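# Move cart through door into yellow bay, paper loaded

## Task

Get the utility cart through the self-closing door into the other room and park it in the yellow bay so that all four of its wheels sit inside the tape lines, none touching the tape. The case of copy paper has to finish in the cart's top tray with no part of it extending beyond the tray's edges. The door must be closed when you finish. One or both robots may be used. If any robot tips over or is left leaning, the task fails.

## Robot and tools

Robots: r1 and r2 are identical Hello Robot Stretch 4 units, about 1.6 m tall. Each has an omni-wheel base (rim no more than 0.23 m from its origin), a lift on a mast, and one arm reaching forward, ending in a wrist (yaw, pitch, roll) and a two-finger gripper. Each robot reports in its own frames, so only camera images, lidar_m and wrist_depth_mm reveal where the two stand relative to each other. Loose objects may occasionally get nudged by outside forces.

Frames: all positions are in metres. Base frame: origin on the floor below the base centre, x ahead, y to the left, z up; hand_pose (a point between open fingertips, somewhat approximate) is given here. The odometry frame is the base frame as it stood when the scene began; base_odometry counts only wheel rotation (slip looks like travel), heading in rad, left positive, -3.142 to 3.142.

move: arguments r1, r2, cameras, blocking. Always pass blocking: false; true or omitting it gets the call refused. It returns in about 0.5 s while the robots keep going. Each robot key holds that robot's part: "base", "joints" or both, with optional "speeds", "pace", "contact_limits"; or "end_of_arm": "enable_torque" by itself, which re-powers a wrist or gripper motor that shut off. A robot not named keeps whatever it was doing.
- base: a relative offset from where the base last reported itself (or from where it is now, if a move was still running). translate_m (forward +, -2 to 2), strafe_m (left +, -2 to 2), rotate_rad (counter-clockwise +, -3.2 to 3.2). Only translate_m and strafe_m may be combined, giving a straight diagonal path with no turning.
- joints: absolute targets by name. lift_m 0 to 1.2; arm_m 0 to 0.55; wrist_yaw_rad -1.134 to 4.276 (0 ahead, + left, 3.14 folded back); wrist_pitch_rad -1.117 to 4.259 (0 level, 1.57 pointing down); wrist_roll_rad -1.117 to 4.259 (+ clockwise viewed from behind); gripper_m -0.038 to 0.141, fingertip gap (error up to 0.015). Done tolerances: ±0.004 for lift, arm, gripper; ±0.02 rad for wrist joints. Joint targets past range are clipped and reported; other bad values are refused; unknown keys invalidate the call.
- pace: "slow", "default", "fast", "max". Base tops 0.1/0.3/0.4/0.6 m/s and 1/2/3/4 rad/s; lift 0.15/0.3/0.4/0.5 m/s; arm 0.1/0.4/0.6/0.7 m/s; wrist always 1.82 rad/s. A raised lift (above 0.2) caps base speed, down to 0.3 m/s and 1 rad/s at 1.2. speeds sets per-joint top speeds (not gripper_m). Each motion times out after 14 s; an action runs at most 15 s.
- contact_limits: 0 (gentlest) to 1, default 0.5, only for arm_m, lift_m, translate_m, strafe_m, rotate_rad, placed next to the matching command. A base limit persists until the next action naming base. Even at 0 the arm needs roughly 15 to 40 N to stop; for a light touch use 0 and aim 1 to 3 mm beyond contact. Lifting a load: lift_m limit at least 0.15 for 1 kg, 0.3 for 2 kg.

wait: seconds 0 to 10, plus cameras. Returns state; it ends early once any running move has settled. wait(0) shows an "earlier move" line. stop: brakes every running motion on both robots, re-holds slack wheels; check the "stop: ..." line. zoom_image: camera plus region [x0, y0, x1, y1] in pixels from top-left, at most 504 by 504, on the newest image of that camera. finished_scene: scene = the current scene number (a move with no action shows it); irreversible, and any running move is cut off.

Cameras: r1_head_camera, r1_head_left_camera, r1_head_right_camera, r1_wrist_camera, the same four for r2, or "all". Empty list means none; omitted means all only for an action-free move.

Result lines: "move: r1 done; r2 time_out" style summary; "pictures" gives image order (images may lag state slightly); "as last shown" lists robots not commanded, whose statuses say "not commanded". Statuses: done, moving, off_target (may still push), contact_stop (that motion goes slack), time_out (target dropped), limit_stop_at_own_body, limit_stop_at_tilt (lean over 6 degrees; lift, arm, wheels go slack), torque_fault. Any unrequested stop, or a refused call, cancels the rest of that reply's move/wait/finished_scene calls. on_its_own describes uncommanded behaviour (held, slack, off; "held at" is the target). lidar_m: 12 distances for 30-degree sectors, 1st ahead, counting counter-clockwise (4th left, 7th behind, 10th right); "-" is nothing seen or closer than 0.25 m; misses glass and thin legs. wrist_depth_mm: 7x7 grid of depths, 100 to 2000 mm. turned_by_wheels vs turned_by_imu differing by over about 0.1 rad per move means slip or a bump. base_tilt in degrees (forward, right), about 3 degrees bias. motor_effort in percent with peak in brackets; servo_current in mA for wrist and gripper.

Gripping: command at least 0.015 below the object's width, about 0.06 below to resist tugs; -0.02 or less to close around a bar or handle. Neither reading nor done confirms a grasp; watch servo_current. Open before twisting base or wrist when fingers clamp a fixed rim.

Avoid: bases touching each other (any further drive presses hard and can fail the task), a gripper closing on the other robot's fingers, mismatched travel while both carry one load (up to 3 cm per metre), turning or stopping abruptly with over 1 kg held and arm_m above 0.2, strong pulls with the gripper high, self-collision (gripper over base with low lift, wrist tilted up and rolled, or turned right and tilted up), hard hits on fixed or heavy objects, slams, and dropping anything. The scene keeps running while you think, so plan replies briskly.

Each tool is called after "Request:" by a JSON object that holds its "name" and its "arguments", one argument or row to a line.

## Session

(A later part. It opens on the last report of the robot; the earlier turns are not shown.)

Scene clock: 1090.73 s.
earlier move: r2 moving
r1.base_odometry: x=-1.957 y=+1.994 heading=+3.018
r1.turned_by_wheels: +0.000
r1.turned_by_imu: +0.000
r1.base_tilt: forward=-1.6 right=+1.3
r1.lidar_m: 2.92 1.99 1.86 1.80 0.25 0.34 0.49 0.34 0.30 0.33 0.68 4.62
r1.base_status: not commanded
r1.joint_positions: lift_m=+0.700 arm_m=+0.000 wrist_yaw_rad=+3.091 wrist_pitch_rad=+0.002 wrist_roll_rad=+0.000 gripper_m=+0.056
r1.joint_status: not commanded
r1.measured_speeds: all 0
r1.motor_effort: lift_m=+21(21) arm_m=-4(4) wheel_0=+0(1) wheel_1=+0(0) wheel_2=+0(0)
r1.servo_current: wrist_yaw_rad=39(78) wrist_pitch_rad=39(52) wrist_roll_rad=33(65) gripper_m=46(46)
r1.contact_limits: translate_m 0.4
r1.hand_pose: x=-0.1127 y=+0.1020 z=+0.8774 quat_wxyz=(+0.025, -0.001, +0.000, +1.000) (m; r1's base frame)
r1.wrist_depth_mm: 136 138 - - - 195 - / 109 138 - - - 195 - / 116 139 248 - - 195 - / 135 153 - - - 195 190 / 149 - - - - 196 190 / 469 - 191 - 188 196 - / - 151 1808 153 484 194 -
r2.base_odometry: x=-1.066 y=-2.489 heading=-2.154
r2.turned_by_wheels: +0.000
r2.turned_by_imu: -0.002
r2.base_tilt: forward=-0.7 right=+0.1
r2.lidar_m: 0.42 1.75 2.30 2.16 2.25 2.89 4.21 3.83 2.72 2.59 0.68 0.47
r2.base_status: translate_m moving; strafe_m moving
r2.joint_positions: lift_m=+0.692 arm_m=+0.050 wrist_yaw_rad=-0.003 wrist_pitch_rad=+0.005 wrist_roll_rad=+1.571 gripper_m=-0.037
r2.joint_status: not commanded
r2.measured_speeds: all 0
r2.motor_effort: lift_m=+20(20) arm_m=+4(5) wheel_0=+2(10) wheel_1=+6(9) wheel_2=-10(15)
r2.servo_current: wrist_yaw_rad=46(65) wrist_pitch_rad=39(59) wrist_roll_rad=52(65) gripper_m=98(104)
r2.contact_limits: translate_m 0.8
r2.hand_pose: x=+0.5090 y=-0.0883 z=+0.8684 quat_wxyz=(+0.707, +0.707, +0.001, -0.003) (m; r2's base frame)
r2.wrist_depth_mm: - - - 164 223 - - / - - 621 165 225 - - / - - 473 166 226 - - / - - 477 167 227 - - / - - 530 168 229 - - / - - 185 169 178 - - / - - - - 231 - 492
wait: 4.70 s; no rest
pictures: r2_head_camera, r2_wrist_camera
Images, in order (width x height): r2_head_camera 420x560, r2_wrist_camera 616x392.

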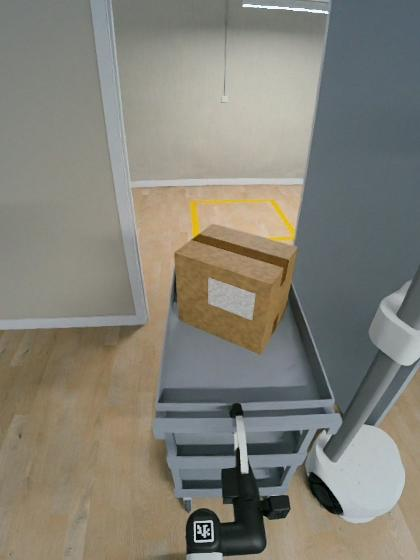

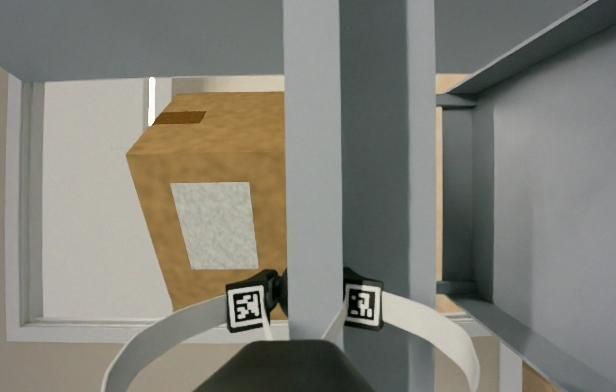

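Request:
{"name": "move", "arguments": {
  "blocking": false,
  "r2": {"base":{"translate_m":0.3,"strafe_m":-0.07},"contact_limits":{"translate_m":0.8},"pace":"slow"}
}}

Request:
{"name": "wait", "arguments": {
  "seconds": 3.7,
  "cameras": ["r2_wrist_camera","r2_head_camera"]
}}

Scene clock: 1097.77 s.
earlier move: r2 done
move: r2 moving
r1: as last shown
r1.base_tilt: forward=-1.6 right=+1.2
r1.lidar_m: 2.91 2.00 1.85 1.82 0.25 0.32 0.49 0.32 0.32 0.34 0.67 4.64
r1.servo_current: wrist_yaw_rad=46(65) wrist_pitch_rad=46(46) wrist_roll_rad=59(59) gripper_m=46(46)
r1.contact_limits: translate_m 0.4
r1.wrist_depth_mm: 136 138 - - - 195 - / 109 138 - - - 195 - / 116 139 249 - - 195 - / 135 153 - - - 195 190 / 148 - - - - 196 191 / 462 569 192 - 187 196 - / - 151 1921 153 492 194 -
r2.base_odometry: x=-1.075 y=-2.497 heading=-2.154
r2.turned_by_wheels: +0.000
r2.turned_by_imu: +0.000
r2.base_tilt: forward=-0.7 right=+0.1
r2.lidar_m: 0.44 1.77 2.27 2.17 2.22 2.89 - 3.81 2.72 2.58 0.68 0.47
r2.base_status: translate_m moving; strafe_m moving
r2.joint_positions: lift_m=+0.692 arm_m=+0.050 wrist_yaw_rad=-0.003 wrist_pitch_rad=+0.005 wrist_roll_rad=+1.571 gripper_m=-0.037
r2.joint_status: not commanded
r2.measured_speeds: translate_m=+0.049 strafe_m=-0.011 rotate_rad=-0.001 lift_m=+0.000 arm_m=+0.000 wrist_yaw_rad=+0.000 wrist_pitch_rad=+0.000 wrist_roll_rad=+0.000
r2.motor_effort: lift_m=+20(20) arm_m=+4(4) wheel_0=+8(8) wheel_1=+5(7) wheel_2=-14(15)
r2.servo_current: wrist_yaw_rad=39(52) wrist_pitch_rad=46(52) wrist_roll_rad=52(52) gripper_m=98(104)
r2.contact_limits: translate_m 0.8
r2.hand_pose: x=+0.5090 y=-0.0883 z=+0.8684 quat_wxyz=(+0.707, +0.707, +0.001, -0.003) (m; r2's base frame)
r2.wrist_depth_mm: - - - 163 222 - - / - - 615 164 224 732 - / - - 473 166 225 - - / - - 477 167 228 - - / - - 525 168 228 - - / - - 185 169 178 - - / - - - - 232 - 488
pictures: none

Scene clock: 1101.47 s.
earlier move: r2 moving
r1.base_odometry: x=-1.957 y=+1.994 heading=+3.018
r1.turned_by_wheels: +0.000
r1.turned_by_imu: +0.000
r1.base_tilt: forward=-1.6 right=+1.3
r1.lidar_m: 2.92 2.01 1.86 1.79 0.25 0.32 0.39 0.32 0.47 0.44 0.64 4.62
r1.base_status: not commanded
r1.joint_positions: lift_m=+0.700 arm_m=+0.000 wrist_yaw_rad=+3.091 wrist_pitch_rad=+0.002 wrist_roll_rad=+0.000 gripper_m=+0.056
r1.joint_status: not commanded
r1.measured_speeds: all 0
r1.motor_effort: lift_m=+21(21) arm_m=-4(4) wheel_0=+0(1) wheel_1=+0(0) wheel_2=+0(0)
r1.servo_current: wrist_yaw_rad=52(65) wrist_pitch_rad=39(52) wrist_roll_rad=52(78) gripper_m=39(46)
r1.contact_limits: translate_m 0.4
r1.hand_pose: x=-0.1127 y=+0.1020 z=+0.8774 quat_wxyz=(+0.025, -0.001, +0.000, +1.000) (m; r1's base frame)
r1.wrist_depth_mm: 136 138 - - - 195 - / 109 138 - - - 195 - / 116 139 244 - - 195 - / 135 153 750 - - 196 190 / - 691 732 - - 196 191 / 407 484 194 - 187 196 - / 421 140 - 143 480 195 -
r2.base_odometry: x=-1.289 y=-2.700 heading=-2.154
r2.turned_by_wheels: +0.000
r2.turned_by_imu: +0.002
r2.base_tilt: forward=-0.7 right=+0.1
r2.lidar_m: 0.44 1.46 1.95 2.24 2.33 3.08 - 3.71 2.64 0.50 0.45 0.47
r2.base_status: translate_m moving; strafe_m moving
r2.joint_positions: lift_m=+0.692 arm_m=+0.050 wrist_yaw_rad=+0.000 wrist_pitch_rad=+0.005 wrist_roll_rad=+1.571 gripper_m=-0.037
r2.joint_status: not commanded
r2.measured_speeds: all 0
r2.motor_effort: lift_m=+20(20) arm_m=+4(4) wheel_0=+3(12) wheel_1=+5(7) wheel_2=-5(15)
r2.servo_current: wrist_yaw_rad=59(59) wrist_pitch_rad=46(52) wrist_roll_rad=39(78) gripper_m=98(111)
r2.contact_limits: translate_m 0.8
r2.hand_pose: x=+0.5093 y=-0.0874 z=+0.8684 quat_wxyz=(+0.707, +0.707, +0.002, -0.002) (m; r2's base frame)
r2.wrist_depth_mm: - - - 150 206 - - / - - 530 153 211 768 - / - 455 445 157 216 - - / - - 488 161 222 - - / - - 559 165 227 - - / - - 185 168 179 554 - / - - - - 236 - 473
wait: 3.70 s; no rest
pictures: r2_head_camera, r2_wrist_camera
Images, in order (width x height): r2_head_camera 420x560, r2_wrist_camera 616x392.

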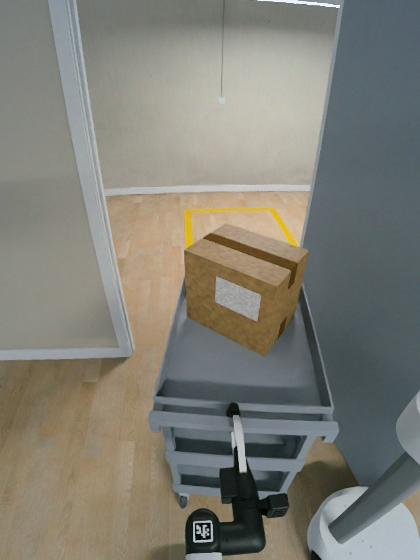

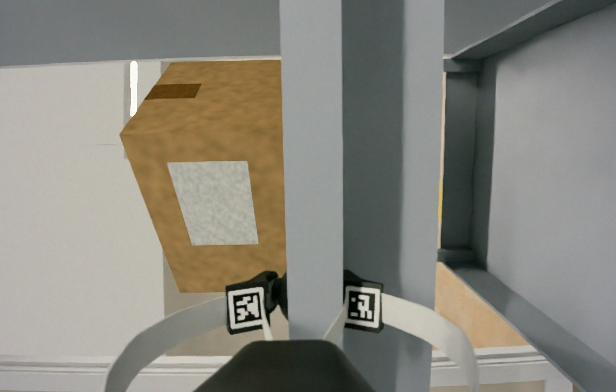

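Request:
{"name": "move", "arguments": {
  "blocking": false,
  "r2": {"base":{"strafe_m":-0.1},"contact_limits":{"strafe_m":0.8}}
}}

Request:
{"name": "wait", "arguments": {
  "seconds": 1.6
}}

Request:
{"name": "move", "arguments": {
  "blocking": false,
  "r2": {"base":{"translate_m":0.25},"contact_limits":{"translate_m":0.8},"pace":"slow"}
}}

Request:
{"name": "wait", "arguments": {
  "seconds": 3.2,
  "cameras": ["r2_wrist_camera","r2_head_camera","r2_head_right_camera"]
}}

Scene clock: 1113.70 s.
earlier move: r2 done
move: r2 moving
r1: as last shown
r1.base_tilt: forward=-1.6 right=+1.2
r1.lidar_m: 2.92 2.00 1.86 1.81 0.25 0.34 0.35 0.27 0.41 0.41 0.52 4.62
r1.servo_current: wrist_yaw_rad=52(52) wrist_pitch_rad=39(46) wrist_roll_rad=46(72) gripper_m=46(46)
r1.contact_limits: translate_m 0.4
r1.wrist_depth_mm: 136 138 - - - 195 - / 109 138 - - - 195 - / 116 139 250 - - 195 - / 135 153 750 - - 195 190 / - - 715 - - 196 192 / 410 480 194 - 189 196 - / 415 140 - 143 480 193 -
r2.base_odometry: x=-1.319 y=-2.680 heading=-2.153
r2.turned_by_wheels: +0.000
r2.turned_by_imu: +0.001
r2.base_tilt: forward=-0.7 right=+0.1
r2.lidar_m: 0.47 0.51 1.98 2.28 2.36 3.12 - 3.71 2.59 0.46 0.43 0.47
r2.base_status: strafe_m moving
r2.joint_positions: lift_m=+0.692 arm_m=+0.050 wrist_yaw_rad=+0.004 wrist_pitch_rad=+0.005 wrist_roll_rad=+1.571 gripper_m=-0.037
r2.joint_status: not commanded
r2.measured_speeds: translate_m=+0.000 strafe_m=-0.142 rotate_rad=+0.000 lift_m=+0.000 arm_m=+0.000 wrist_yaw_rad=+0.000 wrist_pitch_rad=+0.000 wrist_roll_rad=+0.000
r2.motor_effort: lift_m=+20(20) arm_m=+4(4) wheel_0=+15(17) wheel_1=-10(11) wheel_2=-1(5)
r2.servo_current: wrist_yaw_rad=46(52) wrist_pitch_rad=52(52) wrist_roll_rad=39(72) gripper_m=91(104)
r2.contact_limits: strafe_m 0.8
r2.hand_pose: x=+0.5096 y=-0.0863 z=+0.8684 quat_wxyz=(+0.707, +0.707, +0.003, -0.001) (m; r2's base frame)
r2.wrist_depth_mm: - - - 151 208 - - / - - 549 155 213 768 - / - 473 449 159 218 - - / - - 488 163 222 - - / - - 554 166 226 - - / - - 186 169 179 - - / - - - - 236 - 480
pictures: none

Scene clock: 1114.67 s.
earlier move: r2 done
r1.base_odometry: x=-1.957 y=+1.994 heading=+3.018
r1.turned_by_wheels: +0.000
r1.turned_by_imu: +0.000
r1.base_tilt: forward=-1.6 right=+1.3
r1.lidar_m: 2.94 2.01 1.83 1.78 0.25 0.35 0.27 0.26 0.33 0.37 0.43 4.62
r1.base_status: not commanded
r1.joint_positions: lift_m=+0.700 arm_m=+0.000 wrist_yaw_rad=+3.091 wrist_pitch_rad=+0.002 wrist_roll_rad=+0.000 gripper_m=+0.056
r1.joint_status: not commanded
r1.measured_speeds: all 0
r1.motor_effort: lift_m=+21(21) arm_m=-4(4) wheel_0=+0(1) wheel_1=+0(0) wheel_2=+0(0)
r1.servo_current: wrist_yaw_rad=52(72) wrist_pitch_rad=39(52) wrist_roll_rad=46(72) gripper_m=39(46)
r1.contact_limits: translate_m 0.4
r1.hand_pose: x=-0.1127 y=+0.1020 z=+0.8774 quat_wxyz=(+0.025, -0.001, +0.000, +1.000) (m; r1's base frame)
r1.wrist_depth_mm: 136 138 - - - 195 - / 109 138 - - - 195 - / 116 139 251 - - 195 - / 135 153 723 - - 195 190 / 138 741 699 - - 195 191 / - 404 192 - 188 196 - / - 152 - 143 488 194 -
r2.base_odometry: x=-1.373 y=-2.645 heading=-2.154
r2.turned_by_wheels: +0.000
r2.turned_by_imu: +0.000
r2.base_tilt: forward=-0.6 right=+0.1
r2.lidar_m: 0.44 0.46 1.97 2.33 2.41 3.24 - 3.59 2.54 0.45 0.39 0.47
r2.base_status: done
r2.joint_positions: lift_m=+0.692 arm_m=+0.050 wrist_yaw_rad=+0.004 wrist_pitch_rad=+0.005 wrist_roll_rad=+1.571 gripper_m=-0.037
r2.joint_status: not commanded
r2.measured_speeds: all 0
r2.motor_effort: lift_m=+20(20) arm_m=+4(4) wheel_0=+3(17) wheel_1=-2(11) wheel_2=+0(5)
r2.servo_current: wrist_yaw_rad=39(59) wrist_pitch_rad=46(52) wrist_roll_rad=52(72) gripper_m=98(104)
r2.contact_limits: strafe_m 0.8
r2.hand_pose: x=+0.5096 y=-0.0864 z=+0.8684 quat_wxyz=(+0.707, +0.707, +0.003, -0.001) (m; r2's base frame)
r2.wrist_depth_mm: - - - 166 226 - - / - - - 167 227 - - / - - 500 167 228 - - / - - 466 168 229 - - / - - 521 169 229 - - / - - 186 169 179 - - / - - - - 231 - -
wait: 0.97 of 1.6 s (r2 has come to rest)
pictures: none

Scene clock: 1115.17 s.
move: r2 moving
r1: as last shown
r1.lidar_m: 2.92 2.00 1.85 1.81 0.25 0.32 0.28 0.28 0.34 0.34 0.44 4.62
r1.servo_current: wrist_yaw_rad=65(65) wrist_pitch_rad=46(46) wrist_roll_rad=46(59) gripper_m=46(46)
r1.contact_limits: translate_m 0.4
r1.wrist_depth_mm: 136 138 - - - 196 - / 109 138 - - - 194 - / 116 139 252 - - 195 - / 135 153 715 - - 195 190 / - 798 707 931 - 196 190 / - 407 193 - 189 196 - / - 151 - 143 484 194 -
r2.base_odometry: x=-1.380 y=-2.655 heading=-2.154
r2.turned_by_wheels: +0.000
r2.turned_by_imu: +0.000
r2.base_tilt: forward=-0.7 right=+0.1
r2.lidar_m: 0.42 1.48 1.93 2.33 2.41 3.19 - 3.56 2.54 0.44 0.38 0.45
r2.base_status: translate_m moving
r2.joint_positions: lift_m=+0.692 arm_m=+0.050 wrist_yaw_rad=+0.000 wrist_pitch_rad=+0.005 wrist_roll_rad=+1.571 gripper_m=-0.037
r2.joint_status: not commanded
r2.measured_speeds: translate_m=+0.049 strafe_m=-0.001 rotate_rad=-0.002 lift_m=+0.000 arm_m=+0.000 wrist_yaw_rad=-0.025 wrist_pitch_rad=+0.000 wrist_roll_rad=+0.000
r2.motor_effort: lift_m=+20(20) arm_m=+4(4) wheel_0=+7(12) wheel_1=+4(6) wheel_2=-12(13)
r2.servo_current: wrist_yaw_rad=46(59) wrist_pitch_rad=46(46) wrist_roll_rad=46(59) gripper_m=91(98)
r2.contact_limits: translate_m 0.8
r2.hand_pose: x=+0.5093 y=-0.0874 z=+0.8684 quat_wxyz=(+0.707, +0.707, +0.002, -0.002) (m; r2's base frame)
r2.wrist_depth_mm: - - - 168 229 - - / - - - 169 229 - - / - - 508 169 229 - - / - - 466 169 229 - - / - - 521 169 229 - - / - - 185 169 179 - - / - - - - 229 1576 -
pictures: none

Scene clock: 1118.37 s.
earlier move: r2 moving
r1.base_odometry: x=-1.957 y=+1.994 heading=+3.018
r1.turned_by_wheels: +0.000
r1.turned_by_imu: +0.000
r1.base_tilt: forward=-1.5 right=+1.3
r1.lidar_m: 2.91 1.98 1.85 1.82 0.25 0.34 0.41 0.41 0.32 0.33 3.72 4.64
r1.base_status: not commanded
r1.joint_positions: lift_m=+0.700 arm_m=+0.000 wrist_yaw_rad=+3.091 wrist_pitch_rad=+0.002 wrist_roll_rad=+0.000 gripper_m=+0.056
r1.joint_status: not commanded
r1.measured_speeds: all 0
r1.motor_effort: lift_m=+21(21) arm_m=-4(4) wheel_0=+0(1) wheel_1=+0(0) wheel_2=+0(0)
r1.servo_current: wrist_yaw_rad=65(72) wrist_pitch_rad=39(52) wrist_roll_rad=59(65) gripper_m=39(52)
r1.contact_limits: translate_m 0.4
r1.hand_pose: x=-0.1127 y=+0.1020 z=+0.8774 quat_wxyz=(+0.025, -0.001, +0.000, +1.000) (m; r1's base frame)
r1.wrist_depth_mm: 136 138 - - - 195 - / 109 138 - - - 195 - / 116 139 251 917 - 195 - / 135 153 854 904 - 196 190 / 452 - 559 - 1025 196 191 / - 842 191 - 188 196 - / - 164 189 136 488 194 -
r2.base_odometry: x=-1.510 y=-2.854 heading=-2.154
r2.turned_by_wheels: +0.000
r2.turned_by_imu: +0.000
r2.base_tilt: forward=-0.7 right=+0.1
r2.lidar_m: 0.44 1.25 1.61 2.35 2.40 3.23 - 3.55 0.40 0.29 0.34 0.48
r2.base_status: translate_m moving
r2.joint_positions: lift_m=+0.692 arm_m=+0.050 wrist_yaw_rad=-0.003 wrist_pitch_rad=+0.005 wrist_roll_rad=+1.571 gripper_m=-0.037
r2.joint_status: not commanded
r2.measured_speeds: all 0
r2.motor_effort: lift_m=+20(20) arm_m=+4(4) wheel_0=+3(12) wheel_1=+4(8) wheel_2=-10(14)
r2.servo_current: wrist_yaw_rad=52(65) wrist_pitch_rad=52(52) wrist_roll_rad=52(65) gripper_m=104(111)
r2.contact_limits: translate_m 0.8
r2.hand_pose: x=+0.5090 y=-0.0882 z=+0.8684 quat_wxyz=(+0.707, +0.707, +0.001, -0.003) (m; r2's base frame)
r2.wrist_depth_mm: - - - 147 204 - - / - - 512 151 208 768 - / - 455 439 156 213 - - / - - 492 160 221 - - / - - 569 165 226 - - / - - 185 169 178 554 - / - - - - 240 1618 484
wait: 3.20 s; no rest
pictures: r2_head_camera, r2_head_right_camera, r2_wrist_camera
Images, in order (width x height): r2_head_camera 420x560, r2_head_right_camera 420x672, r2_wrist_camera 616x392.

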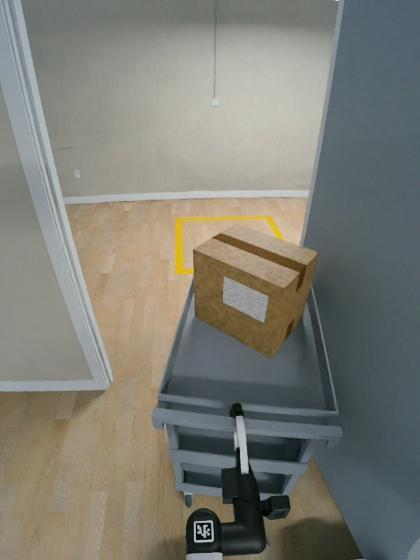

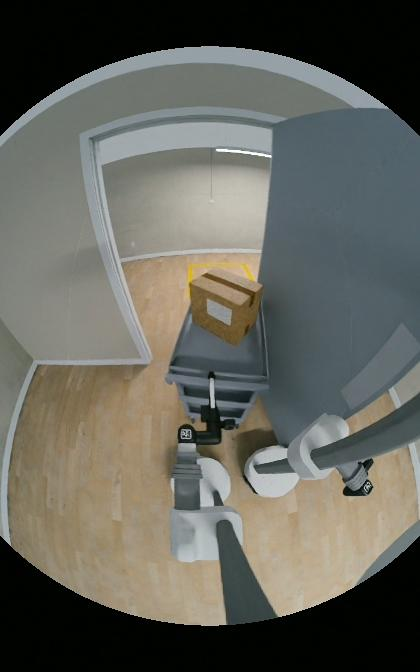

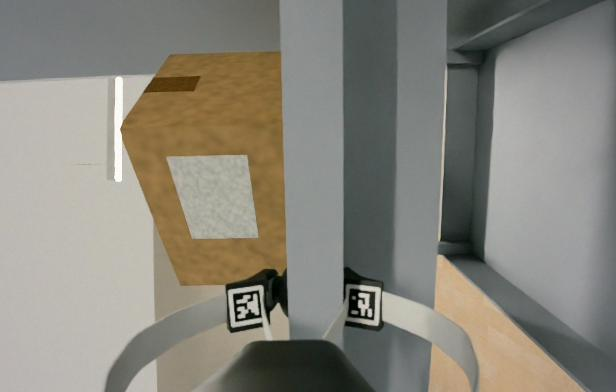

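Request:
{"name": "move", "arguments": {
  "blocking": false,
  "r2": {"base":{"translate_m":0.3,"strafe_m":0.05},"contact_limits":{"translate_m":0.8},"pace":"slow"}
}}

Request:
{"name": "wait", "arguments": {
  "seconds": 3.7,
  "cameras": ["r2_wrist_camera","r2_head_camera","r2_head_right_camera"]
}}

Scene clock: 1123.90 s.
earlier move: r2 done
move: r2 moving
r1: as last shown
r1.base_tilt: forward=-1.6 right=+1.3
r1.lidar_m: 2.91 1.98 1.85 1.81 0.25 0.33 0.41 0.43 0.30 0.33 3.73 4.62
r1.servo_current: wrist_yaw_rad=39(52) wrist_pitch_rad=46(46) wrist_roll_rad=33(65) gripper_m=39(39)
r1.contact_limits: translate_m 0.4
r1.wrist_depth_mm: 136 138 - - - 195 - / 109 138 - - - 195 - / 116 139 251 904 - 195 - / 135 153 842 904 - 195 190 / 462 699 569 - 488 196 191 / - - 191 - 188 196 - / - 151 182 137 480 194 -
r2.base_odometry: x=-1.515 y=-2.865 heading=-2.154
r2.turned_by_wheels: +0.000
r2.turned_by_imu: +0.000
r2.base_tilt: forward=-0.7 right=+0.1
r2.lidar_m: 0.46 1.23 1.57 2.36 2.42 3.23 - 3.59 0.38 0.31 0.35 0.45
r2.base_status: translate_m moving; strafe_m moving
r2.joint_positions: lift_m=+0.692 arm_m=+0.050 wrist_yaw_rad=-0.003 wrist_pitch_rad=+0.005 wrist_roll_rad=+1.571 gripper_m=-0.037
r2.joint_status: not commanded
r2.measured_speeds: translate_m=+0.049 strafe_m=+0.008 rotate_rad=-0.001 lift_m=+0.000 arm_m=+0.000 wrist_yaw_rad=+0.000 wrist_pitch_rad=+0.000 wrist_roll_rad=+0.000
r2.motor_effort: lift_m=+20(20) arm_m=+4(4) wheel_0=+6(6) wheel_1=+7(7) wheel_2=-14(14)
r2.servo_current: wrist_yaw_rad=33(59) wrist_pitch_rad=46(52) wrist_roll_rad=46(52) gripper_m=98(104)
r2.contact_limits: translate_m 0.8
r2.hand_pose: x=+0.5090 y=-0.0882 z=+0.8684 quat_wxyz=(+0.707, +0.707, +0.001, -0.003) (m; r2's base frame)
r2.wrist_depth_mm: - - - 145 202 - - / - - 496 150 207 - - / - 459 439 154 213 - - / - - 496 160 220 - - / - - 574 164 227 - - / - - 185 168 178 1464 - / - - - - 239 1618 480
pictures: none

Scene clock: 1127.60 s.
earlier move: r2 moving
r1.base_odometry: x=-1.957 y=+1.994 heading=+3.018
r1.turned_by_wheels: +0.000
r1.turned_by_imu: +0.000
r1.base_tilt: forward=-1.6 right=+1.3
r1.lidar_m: 2.92 1.98 1.84 1.81 0.25 0.35 0.64 0.41 0.40 2.93 3.73 4.63
r1.base_status: not commanded
r1.joint_positions: lift_m=+0.700 arm_m=+0.000 wrist_yaw_rad=+3.091 wrist_pitch_rad=+0.002 wrist_roll_rad=+0.000 gripper_m=+0.056
r1.joint_status: not commanded
r1.measured_speeds: all 0
r1.motor_effort: lift_m=+21(21) arm_m=-4(4) wheel_0=+0(1) wheel_1=+1(1) wheel_2=+0(0)
r1.servo_current: wrist_yaw_rad=39(72) wrist_pitch_rad=46(46) wrist_roll_rad=59(85) gripper_m=52(52)
r1.contact_limits: translate_m 0.4
r1.hand_pose: x=-0.1127 y=+0.1020 z=+0.8774 quat_wxyz=(+0.025, -0.001, +0.000, +1.000) (m; r1's base frame)
r1.wrist_depth_mm: 136 138 - - - 195 - / 109 138 - - - 194 - / 116 139 249 - - 195 - / 135 153 1430 1160 1205 196 190 / - - - - 741 196 191 / - - 192 1464 187 196 - / - 151 189 136 484 194 -
r2.base_odometry: x=-1.634 y=-3.131 heading=-2.154
r2.turned_by_wheels: +0.000
r2.turned_by_imu: +0.002
r2.base_tilt: forward=-0.7 right=+0.1
r2.lidar_m: 0.45 0.98 1.22 2.30 2.40 3.16 - 3.61 0.40 0.45 0.66 0.45
r2.base_status: translate_m moving; strafe_m moving
r2.joint_positions: lift_m=+0.692 arm_m=+0.050 wrist_yaw_rad=+0.002 wrist_pitch_rad=+0.005 wrist_roll_rad=+1.571 gripper_m=-0.037
r2.joint_status: not commanded
r2.measured_speeds: all 0
r2.motor_effort: lift_m=+20(20) arm_m=+4(4) wheel_0=+4(15) wheel_1=+3(9) wheel_2=-7(15)
r2.servo_current: wrist_yaw_rad=52(59) wrist_pitch_rad=46(52) wrist_roll_rad=46(59) gripper_m=91(104)
r2.contact_limits: translate_m 0.8
r2.hand_pose: x=+0.5094 y=-0.0870 z=+0.8684 quat_wxyz=(+0.707, +0.707, +0.002, -0.001) (m; r2's base frame)
r2.wrist_depth_mm: - - - 137 191 - - / - 496 455 142 199 - - / - 452 442 147 207 - - / - - 517 155 215 - - / - - 609 161 224 - - / - - 184 167 179 1618 508 / - - - - 244 1618 1138
wait: 3.70 s; no rest
pictures: r2_head_camera, r2_head_right_camera, r2_wrist_camera
Images, in order (width x height): r2_head_camera 420x560, r2_head_right_camera 420x672, r2_wrist_camera 616x392.

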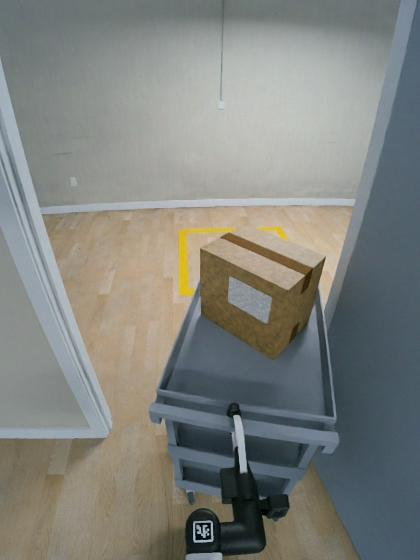

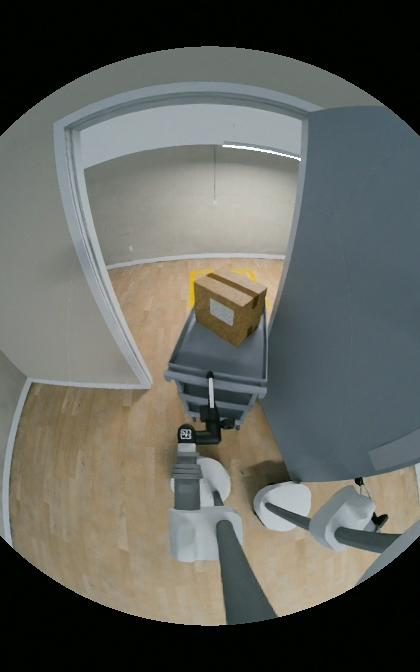

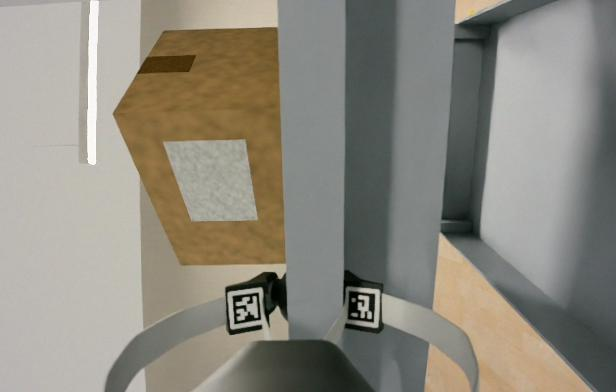

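Request:
{"name": "move", "arguments": {
  "blocking": false,
  "r2": {"base":{"translate_m":0.4,"strafe_m":0.0},"contact_limits":{"translate_m":0.8},"pace":"slow"}
}}

Request:
{"name": "wait", "arguments": {
  "seconds": 4.7,
  "cameras": ["r2_wrist_camera","r2_head_camera","r2_head_right_camera"]
}}

Scene clock: 1132.70 s.
earlier move: r2 done
move: r2 moving
r1: as last shown
r1.lidar_m: 2.91 2.00 1.84 1.82 0.25 0.36 0.65 0.42 0.46 2.92 3.72 4.62
r1.motor_effort: lift_m=+21(21) arm_m=-3(4) wheel_0=+0(1) wheel_1=+0(1) wheel_2=+0(0)
r1.servo_current: wrist_yaw_rad=52(72) wrist_pitch_rad=39(46) wrist_roll_rad=59(72) gripper_m=39(46)
r1.contact_limits: translate_m 0.4
r1.wrist_depth_mm: 136 138 - - - 196 - / 109 138 - - - 195 - / 116 139 249 - - 195 - / 135 153 1430 1160 1205 196 190 / - - - - 741 196 191 / - - 192 891 187 197 - / - 151 1025 137 488 194 -
r2.base_odometry: x=-1.640 y=-3.142 heading=-2.153
r2.turned_by_wheels: +0.000
r2.turned_by_imu: +0.001
r2.base_tilt: forward=-0.7 right=+0.0
r2.lidar_m: 0.47 0.98 1.21 2.31 2.39 3.19 - 3.60 0.38 0.45 0.65 0.41
r2.base_status: translate_m moving; strafe_m moving
r2.joint_positions: lift_m=+0.692 arm_m=+0.050 wrist_yaw_rad=+0.002 wrist_pitch_rad=+0.005 wrist_roll_rad=+1.571 gripper_m=-0.037
r2.joint_status: not commanded
r2.measured_speeds: translate_m=+0.048 strafe_m=+0.000 rotate_rad=-0.001 lift_m=+0.000 arm_m=+0.000 wrist_yaw_rad=+0.000 wrist_pitch_rad=+0.000 wrist_roll_rad=+0.000
r2.motor_effort: lift_m=+20(20) arm_m=+4(4) wheel_0=+8(11) wheel_1=+6(8) wheel_2=-10(13)
r2.servo_current: wrist_yaw_rad=52(52) wrist_pitch_rad=52(52) wrist_roll_rad=59(65) gripper_m=91(98)
r2.contact_limits: translate_m 0.8
r2.hand_pose: x=+0.5094 y=-0.0870 z=+0.8684 quat_wxyz=(+0.707, +0.707, +0.002, -0.001) (m; r2's base frame)
r2.wrist_depth_mm: - - 564 137 190 - - / - 473 452 142 198 - - / - 452 442 147 206 - - / - - 517 154 216 - - / - - 615 161 225 - - / - - 185 167 179 1499 508 / - - - - 244 1618 1118
pictures: none

Scene clock: 1137.40 s.
earlier move: r2 moving
r1.base_odometry: x=-1.957 y=+1.994 heading=+3.018
r1.turned_by_wheels: +0.000
r1.turned_by_imu: +0.000
r1.base_tilt: forward=-1.6 right=+1.3
r1.lidar_m: 2.93 2.00 1.84 1.78 0.25 0.33 0.64 0.64 2.88 2.94 3.74 4.62
r1.base_status: not commanded
r1.joint_positions: lift_m=+0.700 arm_m=+0.000 wrist_yaw_rad=+3.091 wrist_pitch_rad=+0.002 wrist_roll_rad=+0.000 gripper_m=+0.056
r1.joint_status: not commanded
r1.measured_speeds: all 0
r1.motor_effort: lift_m=+21(21) arm_m=-4(4) wheel_0=+0(1) wheel_1=+1(1) wheel_2=+0(0)
r1.servo_current: wrist_yaw_rad=52(72) wrist_pitch_rad=46(52) wrist_roll_rad=39(72) gripper_m=46(46)
r1.contact_limits: translate_m 0.4
r1.hand_pose: x=-0.1127 y=+0.1020 z=+0.8774 quat_wxyz=(+0.025, -0.001, +0.000, +1.000) (m; r1's base frame)
r1.wrist_depth_mm: 136 138 - - - 195 - / 109 138 - - - 195 - / 116 139 250 - - 195 - / 135 153 1118 1576 1537 195 190 / - 788 - - - 196 191 / - 798 193 1281 189 196 - / - 151 1808 143 484 194 -
r2.base_odometry: x=-1.853 y=-3.465 heading=-2.153
r2.turned_by_wheels: +0.000
r2.turned_by_imu: +0.003
r2.base_tilt: forward=-0.7 right=+0.1
r2.lidar_m: 0.46 0.68 0.67 1.69 2.39 3.18 - 0.65 0.62 0.58 0.57 0.46
r2.base_status: translate_m moving; strafe_m moving
r2.joint_positions: lift_m=+0.692 arm_m=+0.050 wrist_yaw_rad=+0.002 wrist_pitch_rad=+0.005 wrist_roll_rad=+1.571 gripper_m=-0.037
r2.joint_status: not commanded
r2.measured_speeds: all 0
r2.motor_effort: lift_m=+20(20) arm_m=+4(5) wheel_0=+7(13) wheel_1=+4(9) wheel_2=-3(13)
r2.servo_current: wrist_yaw_rad=39(59) wrist_pitch_rad=46(52) wrist_roll_rad=39(65) gripper_m=98(98)
r2.contact_limits: translate_m 0.8
r2.hand_pose: x=+0.5094 y=-0.0870 z=+0.8684 quat_wxyz=(+0.707, +0.707, +0.002, -0.001) (m; r2's base frame)
r2.wrist_depth_mm: - - - 145 200 668 - / - - 504 149 206 - - / - 455 436 153 211 - - / - - 492 473 220 - - / - - 574 163 227 - - / - - 186 168 179 1618 - / - - - - 240 1618 484
wait: 4.70 s; no rest
pictures: r2_head_camera, r2_head_right_camera, r2_wrist_camera
Images, in order (width x height): r2_head_camera 420x560, r2_head_right_camera 420x672, r2_wrist_camera 616x392.

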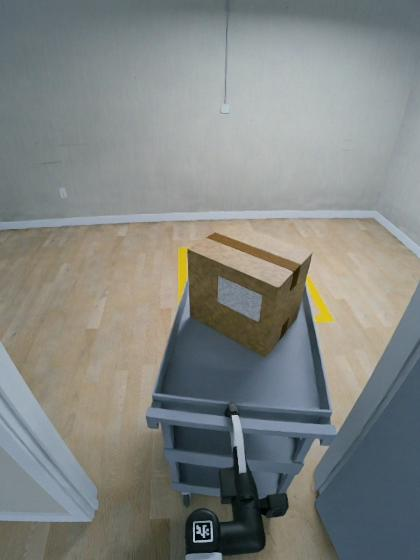

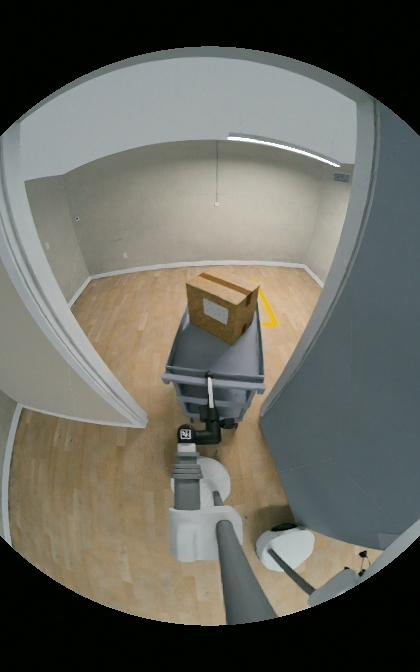

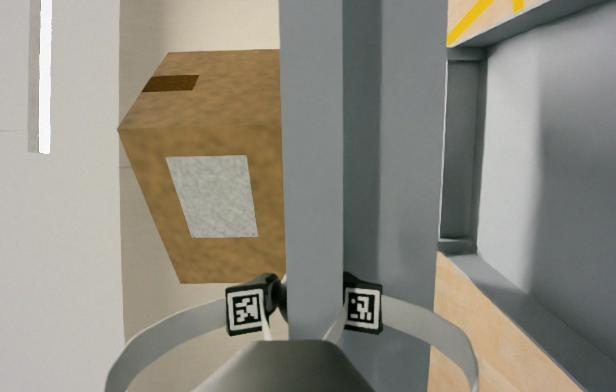

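Request:
{"name": "move", "arguments": {
  "blocking": false,
  "r2": {"base":{"strafe_m":-0.12},"contact_limits":{"strafe_m":0.8}}
}}

Request:
{"name": "wait", "arguments": {
  "seconds": 1.6
}}

Request:
{"name": "move", "arguments": {
  "blocking": false,
  "r2": {"base":{"translate_m":0.45,"strafe_m":0.03},"contact_limits":{"translate_m":0.8},"pace":"slow"}
}}

Request:
{"name": "wait", "arguments": {
  "seconds": 5.2,
  "cameras": ["r2_wrist_camera","r2_head_camera","r2_head_right_camera"]
}}

Scene clock: 1159.80 s.
earlier move: r2 done
move: r2 moving
r1: as last shown
r1.lidar_m: 2.95 2.00 1.85 1.78 0.25 0.32 0.62 0.63 2.88 2.92 3.77 4.60
r1.motor_effort: lift_m=+21(21) arm_m=-4(4) wheel_0=+0(1) wheel_1=+0(1) wheel_2=+0(0)
r1.servo_current: wrist_yaw_rad=59(65) wrist_pitch_rad=39(52) wrist_roll_rad=46(59) gripper_m=39(46)
r1.contact_limits: translate_m 0.4
r1.wrist_depth_mm: 136 138 - - - 195 - / 109 138 - - - 195 - / 116 138 249 - - 195 - / 135 153 1078 1618 1576 196 189 / - 778 - - - 196 191 / - 768 194 - 187 196 - / - 151 1921 137 480 194 -
r2.base_odometry: x=-1.883 y=-3.445 heading=-2.153
r2.turned_by_wheels: +0.000
r2.turned_by_imu: +0.001
r2.base_tilt: forward=-0.7 right=+0.1
r2.lidar_m: 0.45 0.48 0.67 1.67 2.43 3.28 - 0.63 0.62 0.54 0.54 0.46
r2.base_status: strafe_m moving
r2.joint_positions: lift_m=+0.692 arm_m=+0.050 wrist_yaw_rad=+0.003 wrist_pitch_rad=+0.005 wrist_roll_rad=+1.571 gripper_m=-0.037
r2.joint_status: not commanded
r2.measured_speeds: translate_m=+0.001 strafe_m=-0.141 rotate_rad=-0.004 lift_m=+0.000 arm_m=+0.000 wrist_yaw_rad=+0.000 wrist_pitch_rad=+0.000 wrist_roll_rad=+0.000
r2.motor_effort: lift_m=+20(20) arm_m=+4(4) wheel_0=+12(16) wheel_1=-10(10) wheel_2=+1(4)
r2.servo_current: wrist_yaw_rad=46(52) wrist_pitch_rad=46(52) wrist_roll_rad=52(59) gripper_m=98(104)
r2.contact_limits: strafe_m 0.8
r2.hand_pose: x=+0.5096 y=-0.0864 z=+0.8684 quat_wxyz=(+0.707, +0.707, +0.003, -0.001) (m; r2's base frame)
r2.wrist_depth_mm: - - - 149 206 1499 - / - - 535 153 210 768 - / - 462 445 156 216 - - / - - 488 161 222 - - / - - 564 165 227 - - / - - 185 168 180 - - / - - - - 237 1618 480
pictures: none

Scene clock: 1160.90 s.
earlier move: r2 done
r1.base_odometry: x=-1.957 y=+1.994 heading=+3.018
r1.turned_by_wheels: +0.000
r1.turned_by_imu: +0.000
r1.base_tilt: forward=-1.6 right=+1.3
r1.lidar_m: 2.92 1.99 1.86 1.81 0.25 0.33 0.56 0.63 2.87 2.95 3.76 4.63
r1.base_status: not commanded
r1.joint_positions: lift_m=+0.700 arm_m=+0.000 wrist_yaw_rad=+3.091 wrist_pitch_rad=+0.002 wrist_roll_rad=+0.000 gripper_m=+0.056
r1.joint_status: not commanded
r1.measured_speeds: all 0
r1.motor_effort: lift_m=+21(21) arm_m=-4(4) wheel_0=+0(1) wheel_1=+1(1) wheel_2=+0(0)
r1.servo_current: wrist_yaw_rad=46(65) wrist_pitch_rad=33(52) wrist_roll_rad=59(72) gripper_m=39(52)
r1.contact_limits: translate_m 0.4
r1.hand_pose: x=-0.1127 y=+0.1020 z=+0.8774 quat_wxyz=(+0.025, -0.001, +0.000, +1.000) (m; r1's base frame)
r1.wrist_depth_mm: 136 138 - - - 195 - / 109 138 - - - 194 - / 116 139 249 - - 195 - / 135 153 778 1661 1499 195 190 / - - - - 1281 196 191 / - - 193 - 187 196 - / - 152 741 137 484 194 -
r2.base_odometry: x=-1.953 y=-3.399 heading=-2.153
r2.turned_by_wheels: +0.000
r2.turned_by_imu: +0.000
r2.base_tilt: forward=-0.7 right=+0.1
r2.lidar_m: 0.41 0.46 0.73 1.69 2.52 3.37 - 0.58 0.53 0.45 0.45 0.48
r2.base_status: done
r2.joint_positions: lift_m=+0.692 arm_m=+0.050 wrist_yaw_rad=+0.004 wrist_pitch_rad=+0.005 wrist_roll_rad=+1.571 gripper_m=-0.037
r2.joint_status: not commanded
r2.measured_speeds: all 0
r2.motor_effort: lift_m=+20(20) arm_m=+4(4) wheel_0=+3(16) wheel_1=-2(10) wheel_2=+0(4)
r2.servo_current: wrist_yaw_rad=52(59) wrist_pitch_rad=52(52) wrist_roll_rad=39(59) gripper_m=91(104)
r2.contact_limits: strafe_m 0.8
r2.hand_pose: x=+0.5096 y=-0.0863 z=+0.8684 quat_wxyz=(+0.707, +0.707, +0.003, -0.001) (m; r2's base frame)
r2.wrist_depth_mm: - - - 171 231 1708 1229 / - - - - 230 1576 - / - - 535 170 231 831 - / - - 466 170 229 - - / - - 508 170 230 - - / - - 184 170 179 - - / - - - - 229 1576 -
wait: 1.10 of 1.6 s (r2 has come to rest)
pictures: none

Scene clock: 1161.40 s.
move: r2 moving
r1: as last shown
r1.lidar_m: 2.92 1.98 1.85 1.83 0.25 0.35 0.56 0.63 2.89 2.91 3.74 4.62
r1.motor_effort: lift_m=+21(21) arm_m=-4(4) wheel_0=+0(1) wheel_1=+0(1) wheel_2=+0(0)
r1.servo_current: wrist_yaw_rad=46(65) wrist_pitch_rad=39(46) wrist_roll_rad=39(59) gripper_m=46(46)
r1.contact_limits: translate_m 0.4
r1.wrist_depth_mm: 136 138 - - - 195 - / 109 138 - - - 194 - / 116 139 250 - - 195 - / 135 153 788 1618 1499 195 190 / - - - - 1255 196 191 / - - 193 - 188 196 - / - 151 750 137 484 194 -
r2.base_odometry: x=-1.960 y=-3.410 heading=-2.153
r2.turned_by_wheels: +0.000
r2.turned_by_imu: +0.000
r2.base_tilt: forward=-0.7 right=+0.1
r2.lidar_m: 0.43 0.42 0.74 1.66 2.54 3.34 - 0.59 0.53 0.45 0.45 0.47
r2.base_status: translate_m moving; strafe_m moving
r2.joint_positions: lift_m=+0.692 arm_m=+0.050 wrist_yaw_rad=+0.001 wrist_pitch_rad=+0.005 wrist_roll_rad=+1.571 gripper_m=-0.037
r2.joint_status: not commanded
r2.measured_speeds: translate_m=+0.049 strafe_m=+0.003 rotate_rad=-0.004 lift_m=+0.000 arm_m=+0.000 wrist_yaw_rad=-0.022 wrist_pitch_rad=+0.000 wrist_roll_rad=+0.000
r2.motor_effort: lift_m=+20(20) arm_m=+4(4) wheel_0=+8(9) wheel_1=+7(8) wheel_2=-13(13)
r2.servo_current: wrist_yaw_rad=46(52) wrist_pitch_rad=46(52) wrist_roll_rad=46(52) gripper_m=98(98)
r2.contact_limits: translate_m 0.8
r2.hand_pose: x=+0.5094 y=-0.0870 z=+0.8684 quat_wxyz=(+0.707, +0.707, +0.002, -0.001) (m; r2's base frame)
r2.wrist_depth_mm: - - - 174 235 1618 1138 / - - - - 235 1576 - / - - 559 173 233 831 - / - - 462 171 231 - - / - - 504 171 230 - - / - - 185 169 179 - - / - - - - 228 1618 -
pictures: none

Scene clock: 1166.60 s.
earlier move: r2 moving
r1.base_odometry: x=-1.957 y=+1.994 heading=+3.018
r1.turned_by_wheels: +0.000
r1.turned_by_imu: +0.000
r1.base_tilt: forward=-1.6 right=+1.2
r1.lidar_m: 2.90 1.99 1.86 1.82 0.25 0.35 0.97 1.51 2.90 2.93 3.76 4.63
r1.base_status: not commanded
r1.joint_positions: lift_m=+0.700 arm_m=+0.000 wrist_yaw_rad=+3.091 wrist_pitch_rad=+0.002 wrist_roll_rad=+0.000 gripper_m=+0.056
r1.joint_status: not commanded
r1.measured_speeds: all 0
r1.motor_effort: lift_m=+21(21) arm_m=-4(4) wheel_0=+0(1) wheel_1=+1(1) wheel_2=+0(0)
r1.servo_current: wrist_yaw_rad=39(65) wrist_pitch_rad=52(52) wrist_roll_rad=46(78) gripper_m=46(46)
r1.contact_limits: translate_m 0.4
r1.hand_pose: x=-0.1127 y=+0.1020 z=+0.8774 quat_wxyz=(+0.025, -0.001, +0.000, +1.000) (m; r1's base frame)
r1.wrist_depth_mm: 136 138 - - - 196 - / 109 138 - - - 195 - / 116 139 250 - - 196 - / 135 153 1160 1464 732 196 190 / - - - - - 196 191 / - - 194 - 189 196 - / - 152 1983 143 359 195 -
r2.base_odometry: x=-2.176 y=-3.791 heading=-2.153
r2.turned_by_wheels: +0.000
r2.turned_by_imu: +0.000
r2.base_tilt: forward=-0.7 right=+0.1
r2.lidar_m: 0.43 0.47 2.56 0.55 2.50 3.36 1.11 0.76 0.46 0.39 0.44 0.47
r2.base_status: translate_m moving; strafe_m moving
r2.joint_positions: lift_m=+0.692 arm_m=+0.050 wrist_yaw_rad=-0.001 wrist_pitch_rad=+0.005 wrist_roll_rad=+1.571 gripper_m=-0.037
r2.joint_status: not commanded
r2.measured_speeds: all 0
r2.motor_effort: lift_m=+20(20) arm_m=+4(4) wheel_0=+2(9) wheel_1=+7(9) wheel_2=-7(15)
r2.servo_current: wrist_yaw_rad=52(59) wrist_pitch_rad=46(52) wrist_roll_rad=52(59) gripper_m=91(98)
r2.contact_limits: translate_m 0.8
r2.hand_pose: x=+0.5092 y=-0.0877 z=+0.8684 quat_wxyz=(+0.707, +0.707, +0.002, -0.002) (m; r2's base frame)
r2.wrist_depth_mm: - - - 183 246 1661 1182 / - - - 180 242 1708 521 / - - 627 177 238 768 - / - - 466 176 235 - - / - - 492 172 231 - - / - - 185 169 178 - - / - - 580 - 224 - -
wait: 5.20 s; no rest
pictures: r2_head_camera, r2_head_right_camera, r2_wrist_camera
Images, in order (width x height): r2_head_camera 420x560, r2_head_right_camera 420x672, r2_wrist_camera 616x392.

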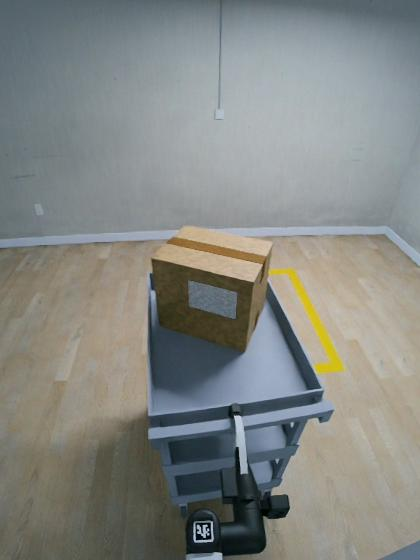

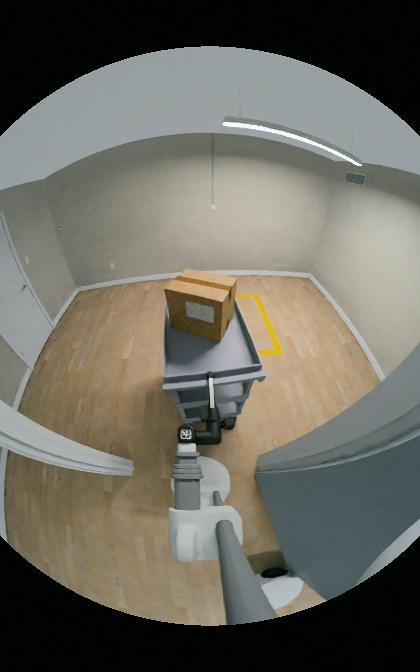

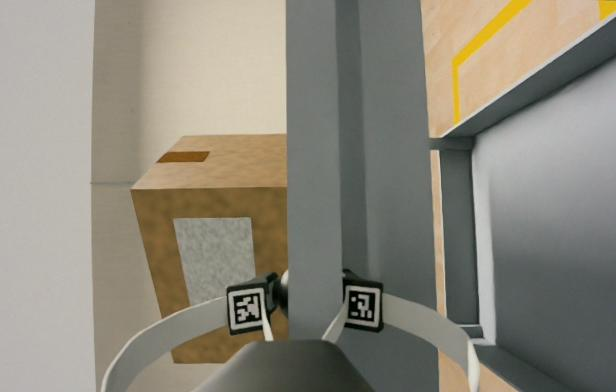

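Request:
{"name": "move", "arguments": {
  "blocking": false,
  "r2": {"base":{"strafe_m":0.13},"contact_limits":{"strafe_m":0.8}}
}}

Request:
{"name": "wait", "arguments": {
  "seconds": 1.6
}}

Request:
{"name": "move", "arguments": {
  "blocking": false,
  "r2": {"base":{"translate_m":0.4,"strafe_m":-0.03},"contact_limits":{"translate_m":0.8},"pace":"slow"}
}}

Request:
{"name": "wait", "arguments": {
  "seconds": 4.7,
  "cameras": ["r2_wrist_camera","r2_head_camera","r2_head_right_camera"]
}}

Scene clock: 1175.50 s.
earlier move: r2 done
move: r2 moving
r1: as last shown
r1.base_tilt: forward=-1.6 right=+1.3
r1.lidar_m: 2.91 2.00 1.85 1.80 0.25 0.33 0.99 1.51 2.88 2.91 3.77 4.62
r1.servo_current: wrist_yaw_rad=59(72) wrist_pitch_rad=46(52) wrist_roll_rad=52(59) gripper_m=39(46)
r1.contact_limits: translate_m 0.4
r1.wrist_depth_mm: 136 138 - - - 195 - / 109 138 - - - 194 - / 116 139 249 - - 196 - / 135 153 1138 1464 741 196 190 / - - - - - 196 190 / - - 194 - 187 196 - / - 152 1863 143 484 195 -
r2.base_odometry: x=-2.146 y=-3.811 heading=-2.153
r2.turned_by_wheels: +0.000
r2.turned_by_imu: +0.000
r2.base_tilt: forward=-0.7 right=+0.1
r2.lidar_m: 0.42 3.06 0.56 0.52 2.46 3.31 - 0.81 0.50 0.44 0.50 0.45
r2.base_status: strafe_m moving
r2.joint_positions: lift_m=+0.692 arm_m=+0.050 wrist_yaw_rad=-0.003 wrist_pitch_rad=+0.005 wrist_roll_rad=+1.571 gripper_m=-0.037
r2.joint_status: not commanded
r2.measured_speeds: translate_m=-0.001 strafe_m=+0.139 rotate_rad=+0.005 lift_m=+0.000 arm_m=+0.000 wrist_yaw_rad=+0.000 wrist_pitch_rad=+0.000 wrist_roll_rad=+0.000
r2.motor_effort: lift_m=+20(20) arm_m=+4(4) wheel_0=-16(16) wheel_1=+10(11) wheel_2=-1(6)
r2.servo_current: wrist_yaw_rad=52(65) wrist_pitch_rad=52(52) wrist_roll_rad=39(59) gripper_m=91(98)
r2.contact_limits: strafe_m 0.8
r2.hand_pose: x=+0.5090 y=-0.0883 z=+0.8684 quat_wxyz=(+0.707, +0.707, +0.001, -0.003) (m; r2's base frame)
r2.wrist_depth_mm: - - - 179 241 1756 1229 / - - - 177 237 1661 - / - - 585 175 236 768 - / - - 469 173 234 - - / - - 496 171 231 - - / - - 185 169 179 - - / - - 591 - 226 - -
pictures: none

Scene clock: 1176.63 s.
earlier move: r2 done
r1.base_odometry: x=-1.957 y=+1.994 heading=+3.018
r1.turned_by_wheels: +0.000
r1.turned_by_imu: +0.000
r1.base_tilt: forward=-1.6 right=+1.3
r1.lidar_m: 2.92 2.01 1.83 1.80 0.25 0.34 1.05 1.53 2.88 2.93 3.74 4.63
r1.base_status: not commanded
r1.joint_positions: lift_m=+0.700 arm_m=+0.000 wrist_yaw_rad=+3.091 wrist_pitch_rad=+0.002 wrist_roll_rad=+0.000 gripper_m=+0.056
r1.joint_status: not commanded
r1.measured_speeds: all 0
r1.motor_effort: lift_m=+21(21) arm_m=-3(4) wheel_0=+0(1) wheel_1=+1(1) wheel_2=+0(0)
r1.servo_current: wrist_yaw_rad=33(72) wrist_pitch_rad=39(52) wrist_roll_rad=52(65) gripper_m=39(46)
r1.contact_limits: translate_m 0.4
r1.hand_pose: x=-0.1127 y=+0.1020 z=+0.8774 quat_wxyz=(+0.025, -0.001, +0.000, +1.000) (m; r1's base frame)
r1.wrist_depth_mm: 136 138 1205 - - 195 - / 109 138 1229 - - 195 - / 116 139 251 - - 195 - / 135 153 1182 - 1921 196 190 / - - - - 1661 196 191 / - - 193 - 187 196 - / - 152 1397 143 484 195 -
r2.base_odometry: x=-2.067 y=-3.863 heading=-2.153
r2.turned_by_wheels: +0.000
r2.turned_by_imu: +0.000
r2.base_tilt: forward=-0.7 right=+0.0
r2.lidar_m: 0.43 3.05 0.44 0.41 2.38 3.16 - 0.97 0.59 0.52 0.59 0.47
r2.base_status: done
r2.joint_positions: lift_m=+0.692 arm_m=+0.050 wrist_yaw_rad=-0.001 wrist_pitch_rad=+0.005 wrist_roll_rad=+1.571 gripper_m=-0.037
r2.joint_status: not commanded
r2.measured_speeds: all 0
r2.motor_effort: lift_m=+20(20) arm_m=+4(4) wheel_0=-4(17) wheel_1=+0(11) wheel_2=+0(6)
r2.servo_current: wrist_yaw_rad=39(65) wrist_pitch_rad=39(52) wrist_roll_rad=46(59) gripper_m=91(98)
r2.contact_limits: strafe_m 0.8
r2.hand_pose: x=+0.5092 y=-0.0877 z=+0.8684 quat_wxyz=(+0.707, +0.707, +0.002, -0.002) (m; r2's base frame)
r2.wrist_depth_mm: - - - 156 213 1576 - / - - 585 158 216 759 - / - - 452 161 220 - - / - - 480 164 224 - - / - - 549 167 229 - - / - - 185 169 179 - - / - - - - 236 1537 496
wait: 1.13 of 1.6 s (r2 has come to rest)
pictures: none

Scene clock: 1177.13 s.
move: r2 moving
r1: as last shown
r1.lidar_m: 2.91 1.97 1.84 1.81 0.25 0.34 1.04 1.53 2.89 2.94 3.74 4.62
r1.motor_effort: lift_m=+21(21) arm_m=-4(4) wheel_0=+0(0) wheel_1=+1(1) wheel_2=+0(0)
r1.servo_current: wrist_yaw_rad=39(65) wrist_pitch_rad=46(52) wrist_roll_rad=52(65) gripper_m=46(46)
r1.contact_limits: translate_m 0.4
r1.wrist_depth_mm: 136 138 1229 - - 196 - / 109 138 1255 - - 194 - / 116 139 252 - - 195 - / 135 153 1182 - 1921 195 190 / - - - - 1708 196 191 / - - 194 - 188 196 - / - 152 1499 143 484 194 -
r2.base_odometry: x=-2.075 y=-3.873 heading=-2.153
r2.turned_by_wheels: +0.000
r2.turned_by_imu: +0.000
r2.base_tilt: forward=-0.7 right=+0.1
r2.lidar_m: 0.44 3.04 0.44 0.41 2.40 3.16 - 1.01 0.60 0.53 0.61 0.48
r2.base_status: translate_m moving; strafe_m moving
r2.joint_positions: lift_m=+0.692 arm_m=+0.050 wrist_yaw_rad=-0.001 wrist_pitch_rad=+0.005 wrist_roll_rad=+1.571 gripper_m=-0.037
r2.joint_status: not commanded
r2.measured_speeds: translate_m=+0.049 strafe_m=-0.004 rotate_rad=-0.001 lift_m=+0.000 arm_m=+0.000 wrist_yaw_rad=+0.000 wrist_pitch_rad=+0.000 wrist_roll_rad=+0.000
r2.motor_effort: lift_m=+20(20) arm_m=+4(4) wheel_0=+8(8) wheel_1=+6(7) wheel_2=-11(14)
r2.servo_current: wrist_yaw_rad=39(52) wrist_pitch_rad=46(46) wrist_roll_rad=46(46) gripper_m=91(98)
r2.contact_limits: translate_m 0.8
r2.hand_pose: x=+0.5092 y=-0.0877 z=+0.8684 quat_wxyz=(+0.707, +0.707, +0.002, -0.002) (m; r2's base frame)
r2.wrist_depth_mm: - - - 156 213 1576 - / - - 603 158 217 - - / - - 452 162 220 - - / - - 480 164 224 - - / - - 539 167 229 - - / - - 185 168 180 - - / - - - - 236 1576 496
pictures: none

Scene clock: 1181.83 s.
earlier move: r2 moving
r1.base_odometry: x=-1.957 y=+1.994 heading=+3.018
r1.turned_by_wheels: +0.000
r1.turned_by_imu: +0.000
r1.base_tilt: forward=-1.6 right=+1.3
r1.lidar_m: 2.92 1.99 1.85 1.81 0.25 0.35 1.40 1.54 2.86 2.95 3.75 4.63
r1.base_status: not commanded
r1.joint_positions: lift_m=+0.700 arm_m=+0.000 wrist_yaw_rad=+3.091 wrist_pitch_rad=+0.002 wrist_roll_rad=+0.000 gripper_m=+0.056
r1.joint_status: not commanded
r1.measured_speeds: all 0
r1.motor_effort: lift_m=+21(21) arm_m=-4(4) wheel_0=+0(1) wheel_1=+1(1) wheel_2=+0(0)
r1.servo_current: wrist_yaw_rad=46(72) wrist_pitch_rad=46(52) wrist_roll_rad=46(72) gripper_m=39(52)
r1.contact_limits: translate_m 0.4
r1.hand_pose: x=-0.1127 y=+0.1020 z=+0.8774 quat_wxyz=(+0.025, -0.001, +0.000, +1.000) (m; r1's base frame)
r1.wrist_depth_mm: 136 138 - - - 195 - / 109 138 - - - 195 - / 116 139 249 - - 195 - / 135 153 - 1921 - 196 189 / - - - - - 196 191 / - - 194 - 187 195 - / - 151 1921 154 488 195 -
r2.base_odometry: x=-2.312 y=-4.180 heading=-2.153
r2.turned_by_wheels: +0.000
r2.turned_by_imu: +0.003
r2.base_tilt: forward=-0.7 right=+0.1
r2.lidar_m: 0.44 0.46 2.44 1.07 0.51 3.46 1.56 0.77 0.58 0.84 2.47 0.47
r2.base_status: translate_m moving; strafe_m moving
r2.joint_positions: lift_m=+0.692 arm_m=+0.050 wrist_yaw_rad=+0.001 wrist_pitch_rad=+0.005 wrist_roll_rad=+1.571 gripper_m=-0.037
r2.joint_status: not commanded
r2.measured_speeds: all 0
r2.motor_effort: lift_m=+20(20) arm_m=+4(5) wheel_0=+7(14) wheel_1=+6(8) wheel_2=-4(14)
r2.servo_current: wrist_yaw_rad=46(59) wrist_pitch_rad=46(52) wrist_roll_rad=46(59) gripper_m=91(98)
r2.contact_limits: translate_m 0.8
r2.hand_pose: x=+0.5093 y=-0.0871 z=+0.8684 quat_wxyz=(+0.707, +0.707, +0.002, -0.002) (m; r2's base frame)
r2.wrist_depth_mm: - - - 176 237 1661 1205 / - - - - 236 1618 - / - - 569 174 233 820 - / - - 462 172 232 - - / - - 504 170 231 - - / - - 186 170 179 - - / - - - - 227 - -
wait: 4.70 s; no rest
pictures: r2_head_camera, r2_head_right_camera, r2_wrist_camera
Images, in order (width x height): r2_head_camera 420x560, r2_head_right_camera 420x672, r2_wrist_camera 616x392.

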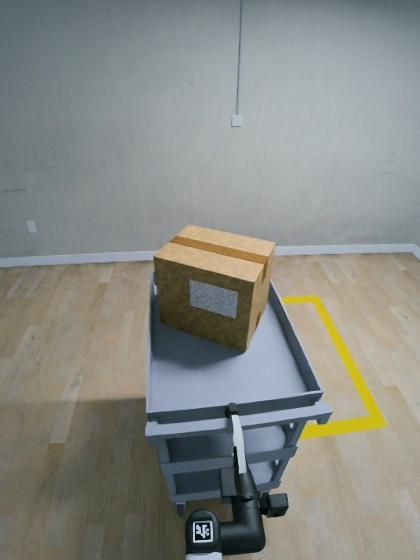

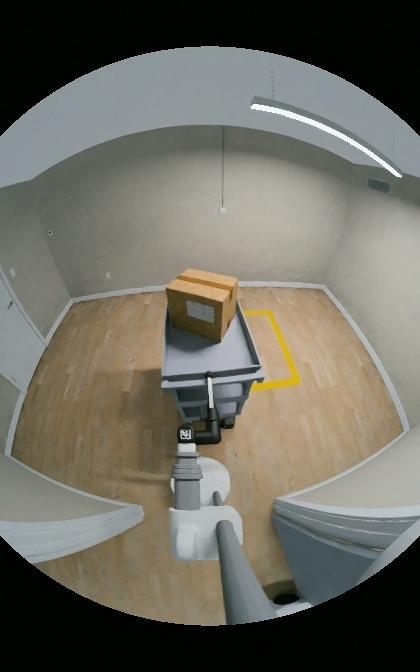

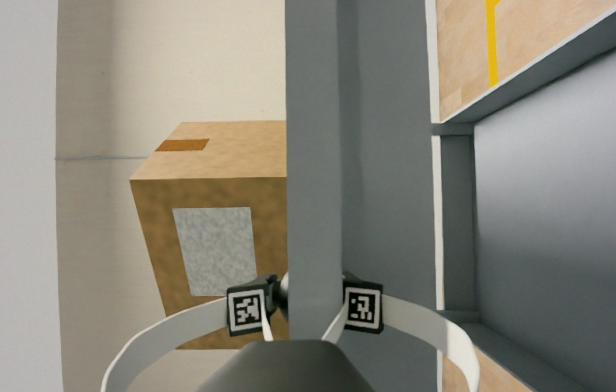

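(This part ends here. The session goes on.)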